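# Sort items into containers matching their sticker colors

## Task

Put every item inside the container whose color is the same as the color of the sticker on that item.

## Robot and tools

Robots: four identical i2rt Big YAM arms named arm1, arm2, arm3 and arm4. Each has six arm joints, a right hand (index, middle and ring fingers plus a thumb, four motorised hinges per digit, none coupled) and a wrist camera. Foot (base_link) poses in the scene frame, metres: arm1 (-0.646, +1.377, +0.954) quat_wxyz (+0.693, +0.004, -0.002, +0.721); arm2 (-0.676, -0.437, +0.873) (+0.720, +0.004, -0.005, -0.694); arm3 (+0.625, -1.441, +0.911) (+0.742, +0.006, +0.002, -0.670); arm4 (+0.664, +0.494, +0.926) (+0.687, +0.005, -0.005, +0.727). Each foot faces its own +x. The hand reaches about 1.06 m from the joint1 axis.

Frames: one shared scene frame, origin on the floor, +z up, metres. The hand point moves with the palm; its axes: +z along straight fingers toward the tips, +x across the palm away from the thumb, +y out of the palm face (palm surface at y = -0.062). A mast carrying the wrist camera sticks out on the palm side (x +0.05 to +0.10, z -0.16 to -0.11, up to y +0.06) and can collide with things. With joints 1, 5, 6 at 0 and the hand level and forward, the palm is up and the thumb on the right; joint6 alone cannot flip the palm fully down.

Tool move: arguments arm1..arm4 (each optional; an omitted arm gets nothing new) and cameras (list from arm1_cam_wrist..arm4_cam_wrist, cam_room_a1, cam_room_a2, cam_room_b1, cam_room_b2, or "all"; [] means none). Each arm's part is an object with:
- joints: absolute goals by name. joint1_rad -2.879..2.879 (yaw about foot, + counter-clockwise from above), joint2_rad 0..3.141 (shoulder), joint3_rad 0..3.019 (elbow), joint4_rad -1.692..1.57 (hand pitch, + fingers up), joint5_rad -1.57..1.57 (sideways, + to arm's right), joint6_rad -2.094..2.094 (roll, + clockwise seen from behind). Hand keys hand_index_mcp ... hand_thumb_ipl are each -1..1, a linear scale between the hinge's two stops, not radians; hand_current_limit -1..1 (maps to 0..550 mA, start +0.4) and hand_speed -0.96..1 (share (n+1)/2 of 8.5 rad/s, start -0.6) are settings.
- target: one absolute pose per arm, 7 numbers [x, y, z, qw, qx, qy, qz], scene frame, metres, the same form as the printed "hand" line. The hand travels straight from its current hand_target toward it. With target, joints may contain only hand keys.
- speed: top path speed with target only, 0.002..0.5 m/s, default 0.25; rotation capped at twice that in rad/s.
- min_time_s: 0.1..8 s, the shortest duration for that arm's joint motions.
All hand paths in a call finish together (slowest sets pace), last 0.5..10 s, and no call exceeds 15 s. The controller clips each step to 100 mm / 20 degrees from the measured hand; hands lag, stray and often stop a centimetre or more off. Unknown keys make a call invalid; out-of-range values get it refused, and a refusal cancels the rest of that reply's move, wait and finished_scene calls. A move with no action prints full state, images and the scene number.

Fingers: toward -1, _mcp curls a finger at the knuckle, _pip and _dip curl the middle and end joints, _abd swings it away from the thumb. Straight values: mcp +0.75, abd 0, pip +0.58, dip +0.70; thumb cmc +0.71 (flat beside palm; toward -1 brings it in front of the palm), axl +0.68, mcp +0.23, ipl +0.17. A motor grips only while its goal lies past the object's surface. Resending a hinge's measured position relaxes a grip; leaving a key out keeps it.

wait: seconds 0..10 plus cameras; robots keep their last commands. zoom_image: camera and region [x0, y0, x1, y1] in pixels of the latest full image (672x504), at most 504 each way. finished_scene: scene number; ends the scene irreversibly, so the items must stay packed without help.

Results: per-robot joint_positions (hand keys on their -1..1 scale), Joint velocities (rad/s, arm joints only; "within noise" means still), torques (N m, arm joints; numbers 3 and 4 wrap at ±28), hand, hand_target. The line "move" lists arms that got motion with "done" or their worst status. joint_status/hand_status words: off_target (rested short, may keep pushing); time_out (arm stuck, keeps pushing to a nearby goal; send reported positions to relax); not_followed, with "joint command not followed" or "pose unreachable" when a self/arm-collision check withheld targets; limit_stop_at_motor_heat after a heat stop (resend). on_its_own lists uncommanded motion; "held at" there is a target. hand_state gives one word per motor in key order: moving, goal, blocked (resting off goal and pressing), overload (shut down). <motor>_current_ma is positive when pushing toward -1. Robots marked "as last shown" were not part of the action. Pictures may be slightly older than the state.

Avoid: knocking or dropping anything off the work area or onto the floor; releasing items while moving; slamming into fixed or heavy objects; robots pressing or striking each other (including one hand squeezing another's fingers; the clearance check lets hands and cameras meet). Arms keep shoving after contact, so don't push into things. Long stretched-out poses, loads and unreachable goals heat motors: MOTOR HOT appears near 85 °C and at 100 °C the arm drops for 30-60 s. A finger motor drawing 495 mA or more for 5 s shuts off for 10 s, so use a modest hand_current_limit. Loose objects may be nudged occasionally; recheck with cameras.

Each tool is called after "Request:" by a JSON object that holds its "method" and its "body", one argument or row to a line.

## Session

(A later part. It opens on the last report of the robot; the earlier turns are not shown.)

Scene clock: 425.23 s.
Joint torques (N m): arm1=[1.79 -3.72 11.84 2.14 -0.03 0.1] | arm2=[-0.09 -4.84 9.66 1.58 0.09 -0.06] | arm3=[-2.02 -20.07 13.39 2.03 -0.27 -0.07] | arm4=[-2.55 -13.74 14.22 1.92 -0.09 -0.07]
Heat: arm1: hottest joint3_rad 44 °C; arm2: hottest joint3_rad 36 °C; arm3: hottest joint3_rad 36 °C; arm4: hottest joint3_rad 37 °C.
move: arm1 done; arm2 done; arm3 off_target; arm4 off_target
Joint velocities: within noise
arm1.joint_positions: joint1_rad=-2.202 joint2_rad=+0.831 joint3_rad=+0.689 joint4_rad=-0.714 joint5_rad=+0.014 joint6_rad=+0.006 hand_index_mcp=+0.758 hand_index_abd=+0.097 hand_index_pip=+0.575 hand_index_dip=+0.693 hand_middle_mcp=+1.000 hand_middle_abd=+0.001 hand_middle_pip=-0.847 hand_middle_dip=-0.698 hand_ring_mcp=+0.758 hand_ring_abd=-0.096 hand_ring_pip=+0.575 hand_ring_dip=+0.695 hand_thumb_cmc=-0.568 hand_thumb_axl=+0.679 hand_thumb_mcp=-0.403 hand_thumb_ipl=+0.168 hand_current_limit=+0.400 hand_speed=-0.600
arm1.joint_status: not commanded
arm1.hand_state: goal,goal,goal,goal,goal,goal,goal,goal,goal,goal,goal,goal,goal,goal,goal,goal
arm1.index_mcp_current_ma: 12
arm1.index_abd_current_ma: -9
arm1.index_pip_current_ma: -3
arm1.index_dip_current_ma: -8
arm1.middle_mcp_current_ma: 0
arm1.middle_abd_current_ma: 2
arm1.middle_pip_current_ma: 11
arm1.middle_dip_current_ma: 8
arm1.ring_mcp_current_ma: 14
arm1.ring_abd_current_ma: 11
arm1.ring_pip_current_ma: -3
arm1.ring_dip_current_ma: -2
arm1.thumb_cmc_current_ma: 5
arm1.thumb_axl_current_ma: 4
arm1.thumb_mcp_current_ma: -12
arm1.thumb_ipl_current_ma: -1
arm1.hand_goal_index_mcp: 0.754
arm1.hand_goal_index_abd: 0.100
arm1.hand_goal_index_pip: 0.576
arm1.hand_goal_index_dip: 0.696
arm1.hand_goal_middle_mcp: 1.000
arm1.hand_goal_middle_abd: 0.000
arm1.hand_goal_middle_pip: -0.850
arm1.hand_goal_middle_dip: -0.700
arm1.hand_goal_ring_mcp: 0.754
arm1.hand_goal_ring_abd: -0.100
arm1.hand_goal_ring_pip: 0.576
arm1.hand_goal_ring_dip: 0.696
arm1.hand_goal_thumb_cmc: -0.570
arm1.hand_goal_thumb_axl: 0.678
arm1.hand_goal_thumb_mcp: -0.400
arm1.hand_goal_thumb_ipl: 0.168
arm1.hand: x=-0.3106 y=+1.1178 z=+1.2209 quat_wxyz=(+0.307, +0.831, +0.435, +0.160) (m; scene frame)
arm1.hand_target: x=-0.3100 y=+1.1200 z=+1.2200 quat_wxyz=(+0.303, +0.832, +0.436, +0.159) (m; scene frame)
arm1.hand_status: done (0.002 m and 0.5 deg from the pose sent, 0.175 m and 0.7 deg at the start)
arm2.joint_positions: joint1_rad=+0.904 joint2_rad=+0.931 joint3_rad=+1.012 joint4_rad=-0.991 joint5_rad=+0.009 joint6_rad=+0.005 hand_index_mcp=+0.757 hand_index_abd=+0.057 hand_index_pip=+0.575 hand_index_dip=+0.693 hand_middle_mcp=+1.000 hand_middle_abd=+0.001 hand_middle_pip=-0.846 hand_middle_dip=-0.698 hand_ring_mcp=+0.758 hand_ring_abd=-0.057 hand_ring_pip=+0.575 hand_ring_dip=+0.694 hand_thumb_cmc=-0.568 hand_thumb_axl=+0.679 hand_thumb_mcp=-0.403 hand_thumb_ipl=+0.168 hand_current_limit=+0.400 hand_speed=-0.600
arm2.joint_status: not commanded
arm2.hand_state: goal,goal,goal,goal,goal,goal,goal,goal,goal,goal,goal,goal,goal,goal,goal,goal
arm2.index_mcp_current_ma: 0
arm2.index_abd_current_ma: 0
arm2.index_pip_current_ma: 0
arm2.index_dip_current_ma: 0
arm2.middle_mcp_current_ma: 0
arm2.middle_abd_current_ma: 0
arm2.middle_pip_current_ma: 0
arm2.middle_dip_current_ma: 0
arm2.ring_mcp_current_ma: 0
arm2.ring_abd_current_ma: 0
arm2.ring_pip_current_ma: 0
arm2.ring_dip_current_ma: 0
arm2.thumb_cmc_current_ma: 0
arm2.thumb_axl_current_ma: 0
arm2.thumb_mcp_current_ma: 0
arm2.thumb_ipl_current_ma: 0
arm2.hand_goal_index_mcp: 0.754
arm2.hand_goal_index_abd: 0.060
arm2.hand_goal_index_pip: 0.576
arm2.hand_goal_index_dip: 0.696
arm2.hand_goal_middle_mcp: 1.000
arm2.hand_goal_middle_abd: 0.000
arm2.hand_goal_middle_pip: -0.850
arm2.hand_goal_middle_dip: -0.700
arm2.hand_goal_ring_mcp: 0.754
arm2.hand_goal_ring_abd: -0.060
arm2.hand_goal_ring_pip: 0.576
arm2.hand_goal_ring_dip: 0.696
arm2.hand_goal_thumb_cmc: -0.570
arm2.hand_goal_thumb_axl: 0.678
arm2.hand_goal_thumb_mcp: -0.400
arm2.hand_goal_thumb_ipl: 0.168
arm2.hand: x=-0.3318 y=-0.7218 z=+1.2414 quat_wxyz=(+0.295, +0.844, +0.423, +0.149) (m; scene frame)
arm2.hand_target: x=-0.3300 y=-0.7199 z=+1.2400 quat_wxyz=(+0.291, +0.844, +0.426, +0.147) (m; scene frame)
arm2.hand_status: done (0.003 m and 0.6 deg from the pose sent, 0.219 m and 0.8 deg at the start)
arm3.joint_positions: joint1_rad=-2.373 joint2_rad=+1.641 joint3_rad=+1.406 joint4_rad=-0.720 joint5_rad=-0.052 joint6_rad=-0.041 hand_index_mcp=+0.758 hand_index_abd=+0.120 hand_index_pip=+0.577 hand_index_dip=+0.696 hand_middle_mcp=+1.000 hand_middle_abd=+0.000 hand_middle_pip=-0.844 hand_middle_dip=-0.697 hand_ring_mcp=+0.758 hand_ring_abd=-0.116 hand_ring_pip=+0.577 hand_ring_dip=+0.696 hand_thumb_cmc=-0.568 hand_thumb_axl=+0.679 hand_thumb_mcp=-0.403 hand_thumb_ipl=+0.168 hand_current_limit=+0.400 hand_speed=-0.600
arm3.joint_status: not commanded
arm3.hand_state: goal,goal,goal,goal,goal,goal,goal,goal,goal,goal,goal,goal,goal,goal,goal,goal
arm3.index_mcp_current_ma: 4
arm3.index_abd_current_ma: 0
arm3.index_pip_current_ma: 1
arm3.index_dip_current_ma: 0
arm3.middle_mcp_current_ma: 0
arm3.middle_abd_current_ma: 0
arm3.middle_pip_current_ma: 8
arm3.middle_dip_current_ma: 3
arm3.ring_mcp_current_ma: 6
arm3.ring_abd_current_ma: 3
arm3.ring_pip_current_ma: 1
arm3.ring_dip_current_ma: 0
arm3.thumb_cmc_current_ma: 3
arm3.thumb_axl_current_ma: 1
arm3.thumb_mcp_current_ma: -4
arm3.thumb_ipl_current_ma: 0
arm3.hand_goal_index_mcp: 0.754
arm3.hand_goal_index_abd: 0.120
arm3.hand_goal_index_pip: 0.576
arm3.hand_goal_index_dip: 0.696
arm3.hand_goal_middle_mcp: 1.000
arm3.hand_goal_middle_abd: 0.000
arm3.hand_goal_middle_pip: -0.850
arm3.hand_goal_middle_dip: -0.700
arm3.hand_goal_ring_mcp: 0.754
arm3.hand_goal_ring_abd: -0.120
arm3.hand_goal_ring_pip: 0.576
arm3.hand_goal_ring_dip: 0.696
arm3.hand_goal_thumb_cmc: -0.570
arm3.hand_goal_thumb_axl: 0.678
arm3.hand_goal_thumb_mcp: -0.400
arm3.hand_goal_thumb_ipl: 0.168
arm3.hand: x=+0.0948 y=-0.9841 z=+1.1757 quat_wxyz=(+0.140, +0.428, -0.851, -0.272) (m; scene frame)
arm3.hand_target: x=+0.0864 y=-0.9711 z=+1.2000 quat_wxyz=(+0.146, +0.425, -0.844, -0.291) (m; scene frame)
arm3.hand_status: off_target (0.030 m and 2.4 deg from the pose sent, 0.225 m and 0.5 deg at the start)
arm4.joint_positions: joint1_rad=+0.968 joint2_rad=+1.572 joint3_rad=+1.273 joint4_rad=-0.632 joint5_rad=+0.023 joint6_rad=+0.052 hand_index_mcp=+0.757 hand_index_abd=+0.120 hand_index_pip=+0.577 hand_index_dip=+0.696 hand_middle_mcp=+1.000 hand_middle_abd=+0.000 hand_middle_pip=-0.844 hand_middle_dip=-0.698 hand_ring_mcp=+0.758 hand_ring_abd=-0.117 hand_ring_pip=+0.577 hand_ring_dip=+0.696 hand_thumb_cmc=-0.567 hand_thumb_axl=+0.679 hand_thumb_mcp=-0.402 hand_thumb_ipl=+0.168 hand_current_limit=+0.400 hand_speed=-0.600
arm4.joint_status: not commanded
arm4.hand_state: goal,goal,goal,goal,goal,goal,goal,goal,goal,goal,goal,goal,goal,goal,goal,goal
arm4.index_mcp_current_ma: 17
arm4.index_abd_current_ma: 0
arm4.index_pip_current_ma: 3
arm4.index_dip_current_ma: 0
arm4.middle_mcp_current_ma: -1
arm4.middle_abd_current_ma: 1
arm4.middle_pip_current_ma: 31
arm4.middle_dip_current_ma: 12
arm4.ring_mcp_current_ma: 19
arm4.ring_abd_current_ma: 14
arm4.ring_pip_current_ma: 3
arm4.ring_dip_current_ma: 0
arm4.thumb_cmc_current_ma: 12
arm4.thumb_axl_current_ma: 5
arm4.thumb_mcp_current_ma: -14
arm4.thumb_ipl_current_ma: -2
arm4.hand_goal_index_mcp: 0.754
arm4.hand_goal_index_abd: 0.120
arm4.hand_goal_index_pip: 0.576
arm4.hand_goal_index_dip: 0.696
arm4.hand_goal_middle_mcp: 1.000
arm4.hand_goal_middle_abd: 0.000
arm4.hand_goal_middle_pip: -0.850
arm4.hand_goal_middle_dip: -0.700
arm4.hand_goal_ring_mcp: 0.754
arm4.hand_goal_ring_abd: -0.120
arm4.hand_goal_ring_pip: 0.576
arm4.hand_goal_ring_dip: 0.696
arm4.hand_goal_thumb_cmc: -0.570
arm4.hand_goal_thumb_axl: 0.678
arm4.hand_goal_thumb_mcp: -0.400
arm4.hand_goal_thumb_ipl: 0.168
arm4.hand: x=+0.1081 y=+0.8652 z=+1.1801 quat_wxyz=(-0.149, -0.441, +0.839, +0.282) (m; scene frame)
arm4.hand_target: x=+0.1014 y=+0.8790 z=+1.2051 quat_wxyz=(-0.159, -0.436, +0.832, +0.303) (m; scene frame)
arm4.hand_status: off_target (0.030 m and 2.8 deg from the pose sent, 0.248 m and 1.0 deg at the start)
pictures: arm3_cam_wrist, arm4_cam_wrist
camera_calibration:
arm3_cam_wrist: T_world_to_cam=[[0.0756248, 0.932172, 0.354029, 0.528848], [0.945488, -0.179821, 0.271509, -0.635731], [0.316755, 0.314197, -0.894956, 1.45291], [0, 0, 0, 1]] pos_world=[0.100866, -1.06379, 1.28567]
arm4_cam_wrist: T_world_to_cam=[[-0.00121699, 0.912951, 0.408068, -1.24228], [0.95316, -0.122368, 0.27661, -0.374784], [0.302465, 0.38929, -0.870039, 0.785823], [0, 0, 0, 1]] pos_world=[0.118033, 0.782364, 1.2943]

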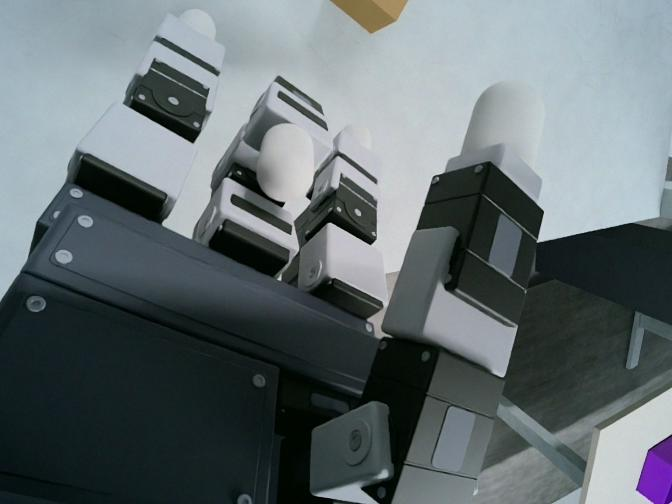

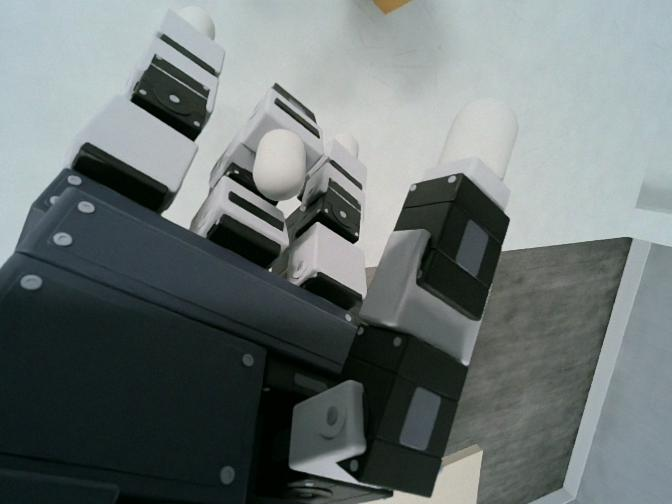

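Request:
{"method": "move", "body": {
  "arm4": {"target": [0.0675, 0.933, 1.20, 0.1588, 0.4361, -0.8324, -0.3030], "speed": 0.12},
  "arm3": {"target": [0.067, -0.932, 1.195, 0.1465, 0.4256, -0.8444, -0.2907], "speed": 0.12},
  "arm1": {"joints": {"joint2_rad": 0.75, "joint3_rad": 1.1, "joint4_rad": -1.4}, "min_time_s": 3},
  "arm2": {"joints": {"joint2_rad": 0.75, "joint3_rad": 1.1, "joint4_rad": -1.4}, "min_time_s": 3}
}}

Request:
{"method": "move", "body": {
  "arm4": {"target": [0.010, 0.973, 1.180, 0.1588, 0.4361, -0.8324, -0.3030], "speed": 0.08},
  "arm3": {"target": [0.011, -0.890, 1.172, 0.1465, 0.4256, -0.8444, -0.2907], "speed": 0.08},
  "cameras": ["arm3_cam_wrist", "arm4_cam_wrist"]
}}

Request:
{"method": "zoom_image", "body": {
  "camera": "arm3_cam_wrist",
  "region": [160, 0, 460, 200]
}}

Request:
{"method": "zoom_image", "body": {
  "camera": "arm4_cam_wrist",
  "region": [160, 0, 460, 200]
}}

Scene clock: 479.83 s.
Joint torques (N m): arm1=[2.02 -2.84 15.39 1.77 -0.02 0.09] | arm2=[0.09 -2.49 13.39 1.18 0.09 -0.06] | arm3=[-2.02 -21.54 13.55 1.5 -0.28 -0.07] | arm4=[-2.14 -15.91 14.53 1.17 -0.03 -0.07]
Heat: arm1: hottest joint3_rad 43 °C; arm2: hottest joint3_rad 35 °C; arm3: hottest joint3_rad 42 °C; arm4: hottest joint3_rad 46 °C.
move: arm1 done; arm2 done; arm3 off_target; arm4 off_target
Joint velocities: within noise
arm1.joint_positions: joint1_rad=-2.202 joint2_rad=+0.758 joint3_rad=+1.048 joint4_rad=-1.389 joint5_rad=+0.014 joint6_rad=+0.006 hand_index_mcp=+0.758 hand_index_abd=+0.097 hand_index_pip=+0.575 hand_index_dip=+0.693 hand_middle_mcp=+1.000 hand_middle_abd=+0.001 hand_middle_pip=-0.847 hand_middle_dip=-0.698 hand_ring_mcp=+0.758 hand_ring_abd=-0.096 hand_ring_pip=+0.575 hand_ring_dip=+0.695 hand_thumb_cmc=-0.568 hand_thumb_axl=+0.679 hand_thumb_mcp=-0.403 hand_thumb_ipl=+0.168 hand_current_limit=+0.400 hand_speed=-0.600
arm1.joint_status: all done
arm1.hand_state: goal,goal,goal,goal,goal,goal,goal,goal,goal,goal,goal,goal,goal,goal,goal,goal
arm1.index_mcp_current_ma: 12
arm1.index_abd_current_ma: -9
arm1.index_pip_current_ma: -3
arm1.index_dip_current_ma: -8
arm1.middle_mcp_current_ma: 0
arm1.middle_abd_current_ma: 2
arm1.middle_pip_current_ma: 11
arm1.middle_dip_current_ma: 8
arm1.ring_mcp_current_ma: 14
arm1.ring_abd_current_ma: 11
arm1.ring_pip_current_ma: -3
arm1.ring_dip_current_ma: -2
arm1.thumb_cmc_current_ma: 5
arm1.thumb_axl_current_ma: 4
arm1.thumb_mcp_current_ma: -12
arm1.thumb_ipl_current_ma: -1
arm1.hand_goal_index_mcp: 0.754
arm1.hand_goal_index_abd: 0.100
arm1.hand_goal_index_pip: 0.576
arm1.hand_goal_index_dip: 0.696
arm1.hand_goal_middle_mcp: 1.000
arm1.hand_goal_middle_abd: 0.000
arm1.hand_goal_middle_pip: -0.850
arm1.hand_goal_middle_dip: -0.700
arm1.hand_goal_ring_mcp: 0.754
arm1.hand_goal_ring_abd: -0.100
arm1.hand_goal_ring_pip: 0.576
arm1.hand_goal_ring_dip: 0.696
arm1.hand_goal_thumb_cmc: -0.570
arm1.hand_goal_thumb_axl: 0.678
arm1.hand_goal_thumb_mcp: -0.400
arm1.hand_goal_thumb_ipl: 0.168
arm1.hand: x=-0.3712 y=+1.1580 z=+1.3187 quat_wxyz=(+0.205, +0.861, +0.453, +0.105) (m; scene frame)
arm1.hand_target: x=-0.3709 y=+1.1596 z=+1.3477 quat_wxyz=(+0.225, +0.856, +0.450, +0.116) (m; scene frame)
arm1.hand_status: not commanded
arm2.joint_positions: joint1_rad=+0.904 joint2_rad=+0.757 joint3_rad=+1.042 joint4_rad=-1.390 joint5_rad=+0.010 joint6_rad=+0.005 hand_index_mcp=+0.757 hand_index_abd=+0.057 hand_index_pip=+0.575 hand_index_dip=+0.693 hand_middle_mcp=+1.000 hand_middle_abd=+0.001 hand_middle_pip=-0.846 hand_middle_dip=-0.698 hand_ring_mcp=+0.758 hand_ring_abd=-0.057 hand_ring_pip=+0.575 hand_ring_dip=+0.694 hand_thumb_cmc=-0.568 hand_thumb_axl=+0.679 hand_thumb_mcp=-0.403 hand_thumb_ipl=+0.168 hand_current_limit=+0.400 hand_speed=-0.600
arm2.joint_status: all done
arm2.hand_state: goal,goal,goal,goal,goal,goal,goal,goal,goal,goal,goal,goal,goal,goal,goal,goal
arm2.index_mcp_current_ma: 0
arm2.index_abd_current_ma: 0
arm2.index_pip_current_ma: 0
arm2.index_dip_current_ma: 0
arm2.middle_mcp_current_ma: 0
arm2.middle_abd_current_ma: 0
arm2.middle_pip_current_ma: 0
arm2.middle_dip_current_ma: 0
arm2.ring_mcp_current_ma: 0
arm2.ring_abd_current_ma: 0
arm2.ring_pip_current_ma: 0
arm2.ring_dip_current_ma: 0
arm2.thumb_cmc_current_ma: 0
arm2.thumb_axl_current_ma: 0
arm2.thumb_mcp_current_ma: 0
arm2.thumb_ipl_current_ma: 0
arm2.hand_goal_index_mcp: 0.754
arm2.hand_goal_index_abd: 0.060
arm2.hand_goal_index_pip: 0.576
arm2.hand_goal_index_dip: 0.696
arm2.hand_goal_middle_mcp: 1.000
arm2.hand_goal_middle_abd: 0.000
arm2.hand_goal_middle_pip: -0.850
arm2.hand_goal_middle_dip: -0.700
arm2.hand_goal_ring_mcp: 0.754
arm2.hand_goal_ring_abd: -0.060
arm2.hand_goal_ring_pip: 0.576
arm2.hand_goal_ring_dip: 0.696
arm2.hand_goal_thumb_cmc: -0.570
arm2.hand_goal_thumb_axl: 0.678
arm2.hand_goal_thumb_mcp: -0.400
arm2.hand_goal_thumb_ipl: 0.168
arm2.hand: x=-0.4152 y=-0.6609 z=+1.2418 quat_wxyz=(+0.211, +0.868, +0.436, +0.106) (m; scene frame)
arm2.hand_target: x=-0.4145 y=-0.6594 z=+1.2743 quat_wxyz=(+0.235, +0.861, +0.435, +0.118) (m; scene frame)
arm2.hand_status: not commanded
arm3.joint_positions: joint1_rad=-2.403 joint2_rad=+1.738 joint3_rad=+1.527 joint4_rad=-0.726 joint5_rad=-0.071 joint6_rad=-0.065 hand_index_mcp=+0.758 hand_index_abd=+0.120 hand_index_pip=+0.577 hand_index_dip=+0.696 hand_middle_mcp=+1.000 hand_middle_abd=+0.000 hand_middle_pip=-0.844 hand_middle_dip=-0.697 hand_ring_mcp=+0.758 hand_ring_abd=-0.116 hand_ring_pip=+0.577 hand_ring_dip=+0.696 hand_thumb_cmc=-0.568 hand_thumb_axl=+0.679 hand_thumb_mcp=-0.403 hand_thumb_ipl=+0.168 hand_current_limit=+0.400 hand_speed=-0.600
arm3.joint_status: not commanded
arm3.hand_state: goal,goal,goal,goal,goal,goal,goal,goal,goal,goal,goal,goal,goal,goal,goal,goal
arm3.index_mcp_current_ma: 4
arm3.index_abd_current_ma: 0
arm3.index_pip_current_ma: 1
arm3.index_dip_current_ma: 0
arm3.middle_mcp_current_ma: 0
arm3.middle_abd_current_ma: 0
arm3.middle_pip_current_ma: 8
arm3.middle_dip_current_ma: 3
arm3.ring_mcp_current_ma: 6
arm3.ring_abd_current_ma: 3
arm3.ring_pip_current_ma: 1
arm3.ring_dip_current_ma: 0
arm3.thumb_cmc_current_ma: 3
arm3.thumb_axl_current_ma: 1
arm3.thumb_mcp_current_ma: -4
arm3.thumb_ipl_current_ma: 0
arm3.hand_goal_index_mcp: 0.754
arm3.hand_goal_index_abd: 0.120
arm3.hand_goal_index_pip: 0.576
arm3.hand_goal_index_dip: 0.696
arm3.hand_goal_middle_mcp: 1.000
arm3.hand_goal_middle_abd: 0.000
arm3.hand_goal_middle_pip: -0.850
arm3.hand_goal_middle_dip: -0.700
arm3.hand_goal_ring_mcp: 0.754
arm3.hand_goal_ring_abd: -0.120
arm3.hand_goal_ring_pip: 0.576
arm3.hand_goal_ring_dip: 0.696
arm3.hand_goal_thumb_cmc: -0.570
arm3.hand_goal_thumb_axl: 0.678
arm3.hand_goal_thumb_mcp: -0.400
arm3.hand_goal_thumb_ipl: 0.168
arm3.hand: x=+0.0749 y=-0.9454 z=+1.1778 quat_wxyz=(+0.144, +0.426, -0.848, -0.279) (m; scene frame)
arm3.hand_target: x=+0.0679 y=-0.9329 z=+1.1951 quat_wxyz=(+0.147, +0.425, -0.844, -0.291) (m; scene frame)
arm3.hand_status: off_target (0.023 m and 1.4 deg from the pose sent, 0.062 m and 2.4 deg at the start)
arm4.joint_positions: joint1_rad=+0.915 joint2_rad=+1.715 joint3_rad=+1.441 joint4_rad=-0.635 joint5_rad=-0.010 joint6_rad=+0.015 hand_index_mcp=+0.757 hand_index_abd=+0.120 hand_index_pip=+0.577 hand_index_dip=+0.696 hand_middle_mcp=+1.000 hand_middle_abd=+0.000 hand_middle_pip=-0.844 hand_middle_dip=-0.698 hand_ring_mcp=+0.758 hand_ring_abd=-0.117 hand_ring_pip=+0.577 hand_ring_dip=+0.696 hand_thumb_cmc=-0.567 hand_thumb_axl=+0.679 hand_thumb_mcp=-0.402 hand_thumb_ipl=+0.168 hand_current_limit=+0.400 hand_speed=-0.600
arm4.joint_status: not commanded
arm4.hand_state: goal,goal,goal,goal,goal,goal,goal,goal,goal,goal,goal,goal,goal,goal,goal,goal
arm4.index_mcp_current_ma: 17
arm4.index_abd_current_ma: 0
arm4.index_pip_current_ma: 3
arm4.index_dip_current_ma: 0
arm4.middle_mcp_current_ma: -1
arm4.middle_abd_current_ma: 1
arm4.middle_pip_current_ma: 31
arm4.middle_dip_current_ma: 12
arm4.ring_mcp_current_ma: 20
arm4.ring_abd_current_ma: 13
arm4.ring_pip_current_ma: 3
arm4.ring_dip_current_ma: 0
arm4.thumb_cmc_current_ma: 12
arm4.thumb_axl_current_ma: 5
arm4.thumb_mcp_current_ma: -14
arm4.thumb_ipl_current_ma: -2
arm4.hand_goal_index_mcp: 0.754
arm4.hand_goal_index_abd: 0.120
arm4.hand_goal_index_pip: 0.576
arm4.hand_goal_index_dip: 0.696
arm4.hand_goal_middle_mcp: 1.000
arm4.hand_goal_middle_abd: 0.000
arm4.hand_goal_middle_pip: -0.850
arm4.hand_goal_middle_dip: -0.700
arm4.hand_goal_ring_mcp: 0.754
arm4.hand_goal_ring_abd: -0.120
arm4.hand_goal_ring_pip: 0.576
arm4.hand_goal_ring_dip: 0.696
arm4.hand_goal_thumb_cmc: -0.570
arm4.hand_goal_thumb_axl: 0.678
arm4.hand_goal_thumb_mcp: -0.400
arm4.hand_goal_thumb_ipl: 0.168
arm4.hand: x=+0.0736 y=+0.9204 z=+1.1811 quat_wxyz=(-0.155, -0.438, +0.836, +0.290) (m; scene frame)
arm4.hand_target: x=+0.0683 y=+0.9323 z=+1.2000 quat_wxyz=(-0.159, -0.436, +0.832, +0.303) (m; scene frame)
arm4.hand_status: off_target (0.024 m and 1.6 deg from the pose sent, 0.081 m and 2.8 deg at the start)
pictures: none

Scene clock: 481.37 s.
Joint torques (N m): arm1=[1.96 -2.9 15.46 1.69 -0.03 0.1] | arm2=[-0.21 -2.73 13.41 1.16 0.08 -0.07] | arm3=[-1.2 -24.64 13.67 1.48 -0.11 0] | arm4=[-2.08 -17.96 14.76 1.11 -0.03 -0.08]
Heat: arm1: hottest joint3_rad 43 °C; arm2: hottest joint3_rad 35 °C; arm3: hottest joint3_rad 42 °C; arm4: hottest joint3_rad 46 °C.
move: arm3 off_target; arm4 off_target
Joint velocities: within noise
arm1, arm2: as last shown
arm3.joint_positions: joint1_rad=-2.403 joint2_rad=+1.930 joint3_rad=+1.752 joint4_rad=-0.753 joint5_rad=-0.068 joint6_rad=-0.065 hand_index_mcp=+0.758 hand_index_abd=+0.120 hand_index_pip=+0.577 hand_index_dip=+0.696 hand_middle_mcp=+1.000 hand_middle_abd=+0.000 hand_middle_pip=-0.844 hand_middle_dip=-0.697 hand_ring_mcp=+0.758 hand_ring_abd=-0.116 hand_ring_pip=+0.577 hand_ring_dip=+0.696 hand_thumb_cmc=-0.568 hand_thumb_axl=+0.679 hand_thumb_mcp=-0.403 hand_thumb_ipl=+0.168 hand_current_limit=+0.400 hand_speed=-0.600
arm3.joint_status: not commanded
arm3.hand_state: goal,goal,goal,goal,goal,goal,goal,goal,goal,goal,goal,goal,goal,goal,goal,goal
arm3.index_mcp_current_ma: 4
arm3.index_abd_current_ma: 0
arm3.index_pip_current_ma: 1
arm3.index_dip_current_ma: 0
arm3.middle_mcp_current_ma: 0
arm3.middle_abd_current_ma: 0
arm3.middle_pip_current_ma: 8
arm3.middle_dip_current_ma: 3
arm3.ring_mcp_current_ma: 6
arm3.ring_abd_current_ma: 3
arm3.ring_pip_current_ma: 1
arm3.ring_dip_current_ma: 0
arm3.thumb_cmc_current_ma: 3
arm3.thumb_axl_current_ma: 1
arm3.thumb_mcp_current_ma: -4
arm3.thumb_ipl_current_ma: 0
arm3.hand_goal_index_mcp: 0.754
arm3.hand_goal_index_abd: 0.120
arm3.hand_goal_index_pip: 0.576
arm3.hand_goal_index_dip: 0.696
arm3.hand_goal_middle_mcp: 1.000
arm3.hand_goal_middle_abd: 0.000
arm3.hand_goal_middle_pip: -0.850
arm3.hand_goal_middle_dip: -0.700
arm3.hand_goal_ring_mcp: 0.754
arm3.hand_goal_ring_abd: -0.120
arm3.hand_goal_ring_pip: 0.576
arm3.hand_goal_ring_dip: 0.696
arm3.hand_goal_thumb_cmc: -0.570
arm3.hand_goal_thumb_axl: 0.678
arm3.hand_goal_thumb_mcp: -0.400
arm3.hand_goal_thumb_ipl: 0.168
arm3.hand: x=+0.0233 y=-0.8980 z=+1.1607 quat_wxyz=(+0.144, +0.426, -0.847, -0.283) (m; scene frame)
arm3.hand_target: x=+0.0118 y=-0.8909 z=+1.1718 quat_wxyz=(+0.147, +0.425, -0.844, -0.291) (m; scene frame)
arm3.hand_status: off_target (0.019 m and 1.0 deg from the pose sent, 0.085 m and 1.4 deg at the start)
arm4.joint_positions: joint1_rad=+0.915 joint2_rad=+1.900 joint3_rad=+1.661 joint4_rad=-0.661 joint5_rad=-0.010 joint6_rad=+0.015 hand_index_mcp=+0.757 hand_index_abd=+0.120 hand_index_pip=+0.577 hand_index_dip=+0.696 hand_middle_mcp=+1.000 hand_middle_abd=+0.000 hand_middle_pip=-0.844 hand_middle_dip=-0.698 hand_ring_mcp=+0.758 hand_ring_abd=-0.118 hand_ring_pip=+0.577 hand_ring_dip=+0.696 hand_thumb_cmc=-0.567 hand_thumb_axl=+0.679 hand_thumb_mcp=-0.402 hand_thumb_ipl=+0.168 hand_current_limit=+0.400 hand_speed=-0.600
arm4.joint_status: not commanded
arm4.hand_state: goal,goal,goal,goal,goal,goal,goal,goal,goal,goal,goal,goal,goal,goal,goal,goal
arm4.index_mcp_current_ma: 17
arm4.index_abd_current_ma: 0
arm4.index_pip_current_ma: 3
arm4.index_dip_current_ma: 0
arm4.middle_mcp_current_ma: -1
arm4.middle_abd_current_ma: 1
arm4.middle_pip_current_ma: 31
arm4.middle_dip_current_ma: 12
arm4.ring_mcp_current_ma: 20
arm4.ring_abd_current_ma: 10
arm4.ring_pip_current_ma: 3
arm4.ring_dip_current_ma: 0
arm4.thumb_cmc_current_ma: 12
arm4.thumb_axl_current_ma: 5
arm4.thumb_mcp_current_ma: -14
arm4.thumb_ipl_current_ma: -2
arm4.hand_goal_index_mcp: 0.754
arm4.hand_goal_index_abd: 0.120
arm4.hand_goal_index_pip: 0.576
arm4.hand_goal_index_dip: 0.696
arm4.hand_goal_middle_mcp: 1.000
arm4.hand_goal_middle_abd: 0.000
arm4.hand_goal_middle_pip: -0.850
arm4.hand_goal_middle_dip: -0.700
arm4.hand_goal_ring_mcp: 0.754
arm4.hand_goal_ring_abd: -0.120
arm4.hand_goal_ring_pip: 0.576
arm4.hand_goal_ring_dip: 0.696
arm4.hand_goal_thumb_cmc: -0.570
arm4.hand_goal_thumb_axl: 0.678
arm4.hand_goal_thumb_mcp: -0.400
arm4.hand_goal_thumb_ipl: 0.168
arm4.hand: x=+0.0160 y=+0.9599 z=+1.1680 quat_wxyz=(-0.157, -0.438, +0.835, +0.294) (m; scene frame)
arm4.hand_target: x=+0.0108 y=+0.9724 z=+1.1800 quat_wxyz=(-0.159, -0.436, +0.832, +0.303) (m; scene frame)
arm4.hand_status: off_target (0.019 m and 1.1 deg from the pose sent, 0.083 m and 1.6 deg at the start)
pictures: arm3_cam_wrist, arm4_cam_wrist
camera_calibration:
arm3_cam_wrist: T_world_to_cam=[[0.0836211, 0.925841, 0.368547, 0.436593], [0.94999, -0.185734, 0.251042, -0.530136], [0.300877, 0.329123, -0.89507, 1.449], [0, 0, 0, 1]] pos_world=[0.031146, -0.979579, 1.26914]
arm4_cam_wrist: T_world_to_cam=[[0.0120747, 0.907299, 0.420313, -1.33298], [0.960198, -0.12783, 0.248352, -0.233877], [0.279058, 0.400585, -0.87273, 0.75904], [0, 0, 0, 1]] pos_world=[0.0288466, 0.875457, 1.28079]

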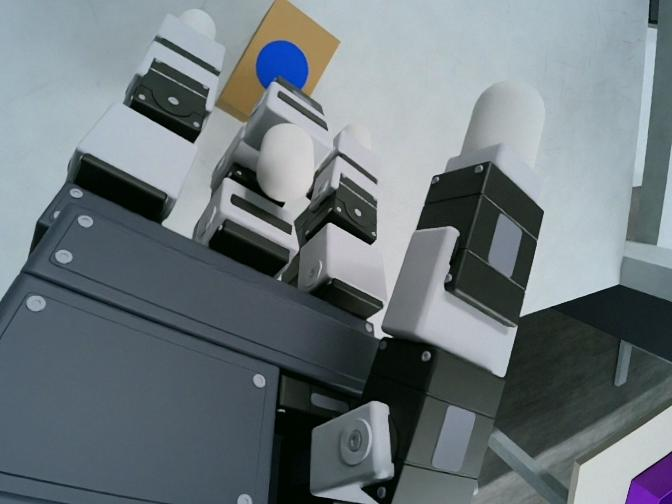

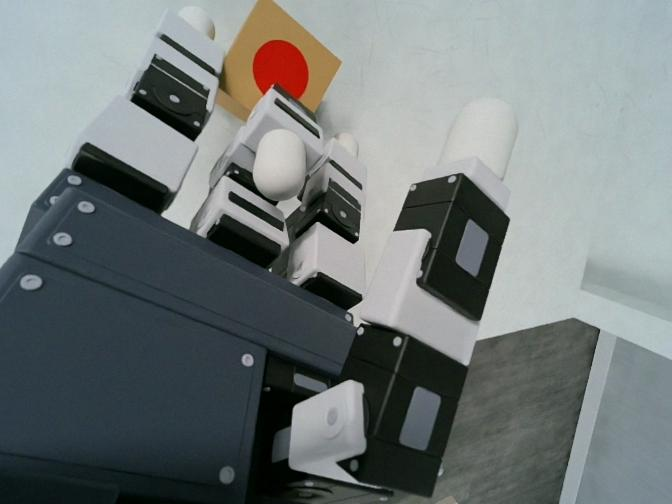

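Scaled by 1.680 from the camera's 672x504 image, which has a finer 960x720 frame.

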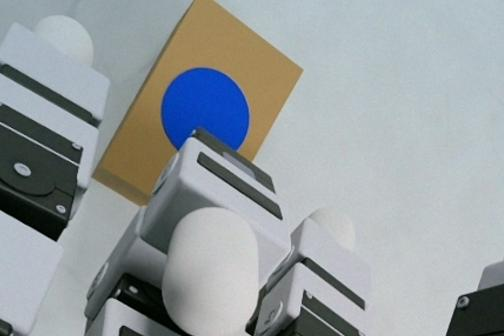

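Scaled by 1.680 from the camera's 672x504 image, which has a finer 960x720 frame.

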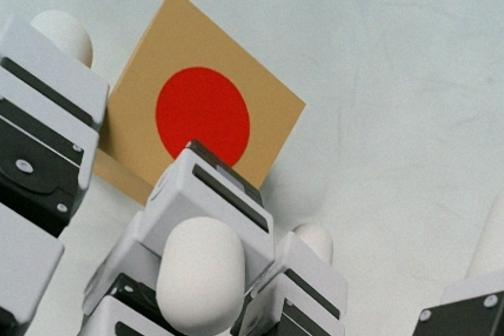

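Request:
{"method": "move", "body": {
  "arm4": {"target": [-0.001, 0.971, 1.173, 0.1588, 0.4361, -0.8324, -0.3030], "speed": 0.05},
  "arm3": {"target": [0.0, -0.893, 1.163, 0.1465, 0.4256, -0.8444, -0.2907], "speed": 0.05}
}}

Request:
{"method": "move", "body": {
  "arm4": {"joints": {"hand_index_abd": -0.35, "hand_ring_abd": 0.35}},
  "arm3": {"joints": {"hand_index_abd": -0.4, "hand_ring_abd": 0.4}},
  "cameras": ["arm3_cam_wrist", "arm4_cam_wrist"]
}}

Scene clock: 511.13 s.
Joint torques (N m): arm1=[1.67 -2.9 15.41 1.72 -0.02 0.1] | arm2=[-0.09 -2.55 13.35 1.2 0.1 -0.06] | arm3=[-0.79 -24.76 13.64 2.02 -0.11 0.07] | arm4=[-0.79 -18.14 14.69 1.31 0.14 0.05]
Heat: arm1: hottest joint3_rad 47 °C; arm2: hottest joint3_rad 40 °C; arm3: hottest joint3_rad 43 °C; arm4: hottest joint3_rad 48 °C.
move: arm3 off_target; arm4 off_target
Joint velocities: within noise
arm1, arm2: as last shown
arm3.joint_positions: joint1_rad=-2.394 joint2_rad=+1.948 joint3_rad=+1.760 joint4_rad=-0.753 joint5_rad=-0.059 joint6_rad=-0.061 hand_index_mcp=+0.758 hand_index_abd=+0.120 hand_index_pip=+0.577 hand_index_dip=+0.696 hand_middle_mcp=+1.000 hand_middle_abd=+0.000 hand_middle_pip=-0.844 hand_middle_dip=-0.697 hand_ring_mcp=+0.758 hand_ring_abd=-0.116 hand_ring_pip=+0.577 hand_ring_dip=+0.696 hand_thumb_cmc=-0.568 hand_thumb_axl=+0.679 hand_thumb_mcp=-0.403 hand_thumb_ipl=+0.168 hand_current_limit=+0.400 hand_speed=-0.600
arm3.joint_status: not commanded
arm3.hand_state: goal,goal,goal,goal,goal,goal,goal,goal,goal,goal,goal,goal,goal,goal,goal,goal
arm3.index_mcp_current_ma: 4
arm3.index_abd_current_ma: 0
arm3.index_pip_current_ma: 1
arm3.index_dip_current_ma: 0
arm3.middle_mcp_current_ma: 0
arm3.middle_abd_current_ma: 0
arm3.middle_pip_current_ma: 8
arm3.middle_dip_current_ma: 3
arm3.ring_mcp_current_ma: 6
arm3.ring_abd_current_ma: 3
arm3.ring_pip_current_ma: 1
arm3.ring_dip_current_ma: 0
arm3.thumb_cmc_current_ma: 3
arm3.thumb_axl_current_ma: 1
arm3.thumb_mcp_current_ma: -4
arm3.thumb_ipl_current_ma: 0
arm3.hand_goal_index_mcp: 0.754
arm3.hand_goal_index_abd: 0.120
arm3.hand_goal_index_pip: 0.576
arm3.hand_goal_index_dip: 0.696
arm3.hand_goal_middle_mcp: 1.000
arm3.hand_goal_middle_abd: 0.000
arm3.hand_goal_middle_pip: -0.850
arm3.hand_goal_middle_dip: -0.700
arm3.hand_goal_ring_mcp: 0.754
arm3.hand_goal_ring_abd: -0.120
arm3.hand_goal_ring_pip: 0.576
arm3.hand_goal_ring_dip: 0.696
arm3.hand_goal_thumb_cmc: -0.570
arm3.hand_goal_thumb_axl: 0.678
arm3.hand_goal_thumb_mcp: -0.400
arm3.hand_goal_thumb_ipl: 0.168
arm3.hand: x=+0.0167 y=-0.8996 z=+1.1511 quat_wxyz=(+0.140, +0.427, -0.848, -0.279) (m; scene frame)
arm3.hand_target: x=+0.0010 y=-0.8942 z=+1.1632 quat_wxyz=(+0.147, +0.426, -0.844, -0.291) (m; scene frame)
arm3.hand_status: off_target (0.022 m and 1.6 deg from the pose sent, 0.024 m and 1.0 deg at the start)
arm4.joint_positions: joint1_rad=+0.915 joint2_rad=+1.923 joint3_rad=+1.681 joint4_rad=-0.661 joint5_rad=-0.007 joint6_rad=+0.015 hand_index_mcp=+0.757 hand_index_abd=+0.120 hand_index_pip=+0.577 hand_index_dip=+0.696 hand_middle_mcp=+1.000 hand_middle_abd=+0.000 hand_middle_pip=-0.844 hand_middle_dip=-0.698 hand_ring_mcp=+0.758 hand_ring_abd=-0.118 hand_ring_pip=+0.577 hand_ring_dip=+0.696 hand_thumb_cmc=-0.567 hand_thumb_axl=+0.679 hand_thumb_mcp=-0.402 hand_thumb_ipl=+0.168 hand_current_limit=+0.400 hand_speed=-0.600
arm4.joint_status: not commanded
arm4.hand_state: goal,goal,goal,goal,goal,goal,goal,goal,goal,goal,goal,goal,goal,goal,goal,goal
arm4.index_mcp_current_ma: 17
arm4.index_abd_current_ma: 0
arm4.index_pip_current_ma: 3
arm4.index_dip_current_ma: 0
arm4.middle_mcp_current_ma: -1
arm4.middle_abd_current_ma: 1
arm4.middle_pip_current_ma: 31
arm4.middle_dip_current_ma: 12
arm4.ring_mcp_current_ma: 20
arm4.ring_abd_current_ma: 10
arm4.ring_pip_current_ma: 3
arm4.ring_dip_current_ma: 0
arm4.thumb_cmc_current_ma: 12
arm4.thumb_axl_current_ma: 5
arm4.thumb_mcp_current_ma: -14
arm4.thumb_ipl_current_ma: -2
arm4.hand_goal_index_mcp: 0.754
arm4.hand_goal_index_abd: 0.120
arm4.hand_goal_index_pip: 0.576
arm4.hand_goal_index_dip: 0.696
arm4.hand_goal_middle_mcp: 1.000
arm4.hand_goal_middle_abd: 0.000
arm4.hand_goal_middle_pip: -0.850
arm4.hand_goal_middle_dip: -0.700
arm4.hand_goal_ring_mcp: 0.754
arm4.hand_goal_ring_abd: -0.120
arm4.hand_goal_ring_pip: 0.576
arm4.hand_goal_ring_dip: 0.696
arm4.hand_goal_thumb_cmc: -0.570
arm4.hand_goal_thumb_axl: 0.678
arm4.hand_goal_thumb_mcp: -0.400
arm4.hand_goal_thumb_ipl: 0.168
arm4.hand: x=+0.0105 y=+0.9644 z=+1.1619 quat_wxyz=(-0.155, -0.437, +0.836, +0.293) (m; scene frame)
arm4.hand_target: x=-0.0003 y=+0.9704 z=+1.1731 quat_wxyz=(-0.159, -0.436, +0.832, +0.303) (m; scene frame)
arm4.hand_status: off_target (0.017 m and 1.3 deg from the pose sent, 0.021 m and 1.1 deg at the start)
pictures: none

Scene clock: 511.77 s.
Joint torques (N m): arm1=[2.02 -2.67 15.41 1.77 -0.03 0.11] | arm2=[0.03 -2.55 13.31 1.17 0.1 -0.07] | arm3=[-0.73 -24.82 13.64 2.02 -0.11 0.07] | arm4=[-1.03 -18.14 14.72 1.37 0.09 0.03]
Heat: arm1: hottest joint3_rad 47 °C; arm2: hottest joint3_rad 40 °C; arm3: hottest joint3_rad 43 °C; arm4: hottest joint3_rad 48 °C.
move: arm3 off_target; arm4 off_target
Joint velocities: within noise
arm1, arm2: as last shown
arm3.joint_positions: joint1_rad=-2.394 joint2_rad=+1.948 joint3_rad=+1.760 joint4_rad=-0.753 joint5_rad=-0.059 joint6_rad=-0.060 hand_index_mcp=+0.758 hand_index_abd=-0.147 hand_index_pip=+0.577 hand_index_dip=+0.696 hand_middle_mcp=+1.000 hand_middle_abd=+0.000 hand_middle_pip=-0.844 hand_middle_dip=-0.697 hand_ring_mcp=+0.759 hand_ring_abd=+0.141 hand_ring_pip=+0.577 hand_ring_dip=+0.696 hand_thumb_cmc=-0.568 hand_thumb_axl=+0.679 hand_thumb_mcp=-0.403 hand_thumb_ipl=+0.168 hand_current_limit=+0.400 hand_speed=-0.600
arm3.joint_status: hand_index_abd off_target (ended at -0.147, target -0.400); hand_ring_abd off_target (ended at +0.141, target +0.400)
arm3.hand_state: goal,blocked,goal,goal,goal,goal,goal,goal,goal,blocked,goal,goal,goal,goal,goal,goal
arm3.index_mcp_current_ma: 4
arm3.index_abd_current_ma: 385
arm3.index_pip_current_ma: 1
arm3.index_dip_current_ma: 0
arm3.middle_mcp_current_ma: 0
arm3.middle_abd_current_ma: 0
arm3.middle_pip_current_ma: 8
arm3.middle_dip_current_ma: 3
arm3.ring_mcp_current_ma: 7
arm3.ring_abd_current_ma: -385
arm3.ring_pip_current_ma: 1
arm3.ring_dip_current_ma: 0
arm3.thumb_cmc_current_ma: 2
arm3.thumb_axl_current_ma: 1
arm3.thumb_mcp_current_ma: -4
arm3.thumb_ipl_current_ma: 0
arm3.hand_goal_index_mcp: 0.754
arm3.hand_goal_index_abd: -0.400
arm3.hand_goal_index_pip: 0.576
arm3.hand_goal_index_dip: 0.696
arm3.hand_goal_middle_mcp: 1.000
arm3.hand_goal_middle_abd: 0.000
arm3.hand_goal_middle_pip: -0.850
arm3.hand_goal_middle_dip: -0.700
arm3.hand_goal_ring_mcp: 0.754
arm3.hand_goal_ring_abd: 0.400
arm3.hand_goal_ring_pip: 0.576
arm3.hand_goal_ring_dip: 0.696
arm3.hand_goal_thumb_cmc: -0.570
arm3.hand_goal_thumb_axl: 0.678
arm3.hand_goal_thumb_mcp: -0.400
arm3.hand_goal_thumb_ipl: 0.168
arm3.hand: x=+0.0168 y=-0.8995 z=+1.1511 quat_wxyz=(+0.140, +0.427, -0.849, -0.279) (m; scene frame)
arm3.hand_target: x=+0.0010 y=-0.8942 z=+1.1632 quat_wxyz=(+0.147, +0.426, -0.844, -0.291) (m; scene frame)
arm3.hand_status: not commanded
arm4.joint_positions: joint1_rad=+0.915 joint2_rad=+1.923 joint3_rad=+1.681 joint4_rad=-0.661 joint5_rad=-0.006 joint6_rad=+0.015 hand_index_mcp=+0.760 hand_index_abd=-0.045 hand_index_pip=+0.578 hand_index_dip=+0.696 hand_middle_mcp=+1.000 hand_middle_abd=+0.000 hand_middle_pip=-0.844 hand_middle_dip=-0.698 hand_ring_mcp=+0.756 hand_ring_abd=+0.039 hand_ring_pip=+0.576 hand_ring_dip=+0.696 hand_thumb_cmc=-0.567 hand_thumb_axl=+0.679 hand_thumb_mcp=-0.402 hand_thumb_ipl=+0.168 hand_current_limit=+0.400 hand_speed=-0.600
arm4.joint_status: hand_index_abd off_target (ended at -0.045, target -0.350); hand_ring_abd off_target (ended at +0.039, target +0.350)
arm4.hand_state: goal,blocked,goal,goal,goal,goal,goal,goal,goal,blocked,goal,goal,goal,goal,goal,goal
arm4.index_mcp_current_ma: 32
arm4.index_abd_current_ma: 385
arm4.index_pip_current_ma: 8
arm4.index_dip_current_ma: 0
arm4.middle_mcp_current_ma: -1
arm4.middle_abd_current_ma: 1
arm4.middle_pip_current_ma: 31
arm4.middle_dip_current_ma: 12
arm4.ring_mcp_current_ma: 10
arm4.ring_abd_current_ma: -385
arm4.ring_pip_current_ma: 1
arm4.ring_dip_current_ma: 0
arm4.thumb_cmc_current_ma: 12
arm4.thumb_axl_current_ma: 5
arm4.thumb_mcp_current_ma: -14
arm4.thumb_ipl_current_ma: -2
arm4.hand_goal_index_mcp: 0.754
arm4.hand_goal_index_abd: -0.350
arm4.hand_goal_index_pip: 0.576
arm4.hand_goal_index_dip: 0.696
arm4.hand_goal_middle_mcp: 1.000
arm4.hand_goal_middle_abd: 0.000
arm4.hand_goal_middle_pip: -0.850
arm4.hand_goal_middle_dip: -0.700
arm4.hand_goal_ring_mcp: 0.754
arm4.hand_goal_ring_abd: 0.350
arm4.hand_goal_ring_pip: 0.576
arm4.hand_goal_ring_dip: 0.696
arm4.hand_goal_thumb_cmc: -0.570
arm4.hand_goal_thumb_axl: 0.678
arm4.hand_goal_thumb_mcp: -0.400
arm4.hand_goal_thumb_ipl: 0.168
arm4.hand: x=+0.0106 y=+0.9645 z=+1.1619 quat_wxyz=(-0.155, -0.437, +0.836, +0.294) (m; scene frame)
arm4.hand_target: x=-0.0003 y=+0.9704 z=+1.1731 quat_wxyz=(-0.159, -0.436, +0.832, +0.303) (m; scene frame)
arm4.hand_status: not commanded
pictures: arm3_cam_wrist, arm4_cam_wrist
camera_calibration:
arm3_cam_wrist: T_world_to_cam=[[0.0793394, 0.927017, 0.366531, 0.445465], [0.947254, -0.184643, 0.261949, -0.533407], [0.310508, 0.326415, -0.89277, 1.43755], [0, 0, 0, 1]] pos_world=[0.0235576, -0.980681, 1.25985]
arm4_cam_wrist: T_world_to_cam=[[0.0126537, 0.906864, 0.421233, -1.33523], [0.958753, -0.130635, 0.252441, -0.228638], [0.283957, 0.400664, -0.871112, 0.751375], [0, 0, 0, 1]] pos_world=[0.0227448, 0.879955, 1.27469]

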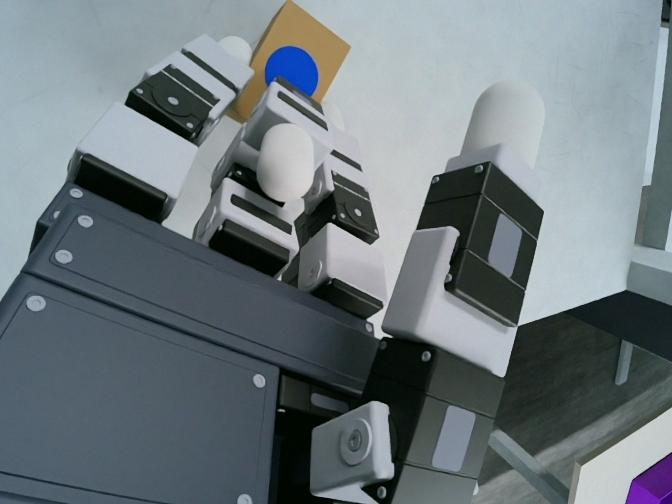

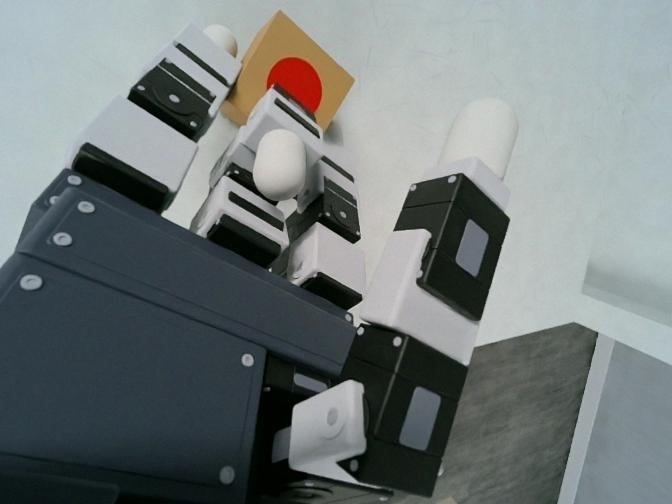

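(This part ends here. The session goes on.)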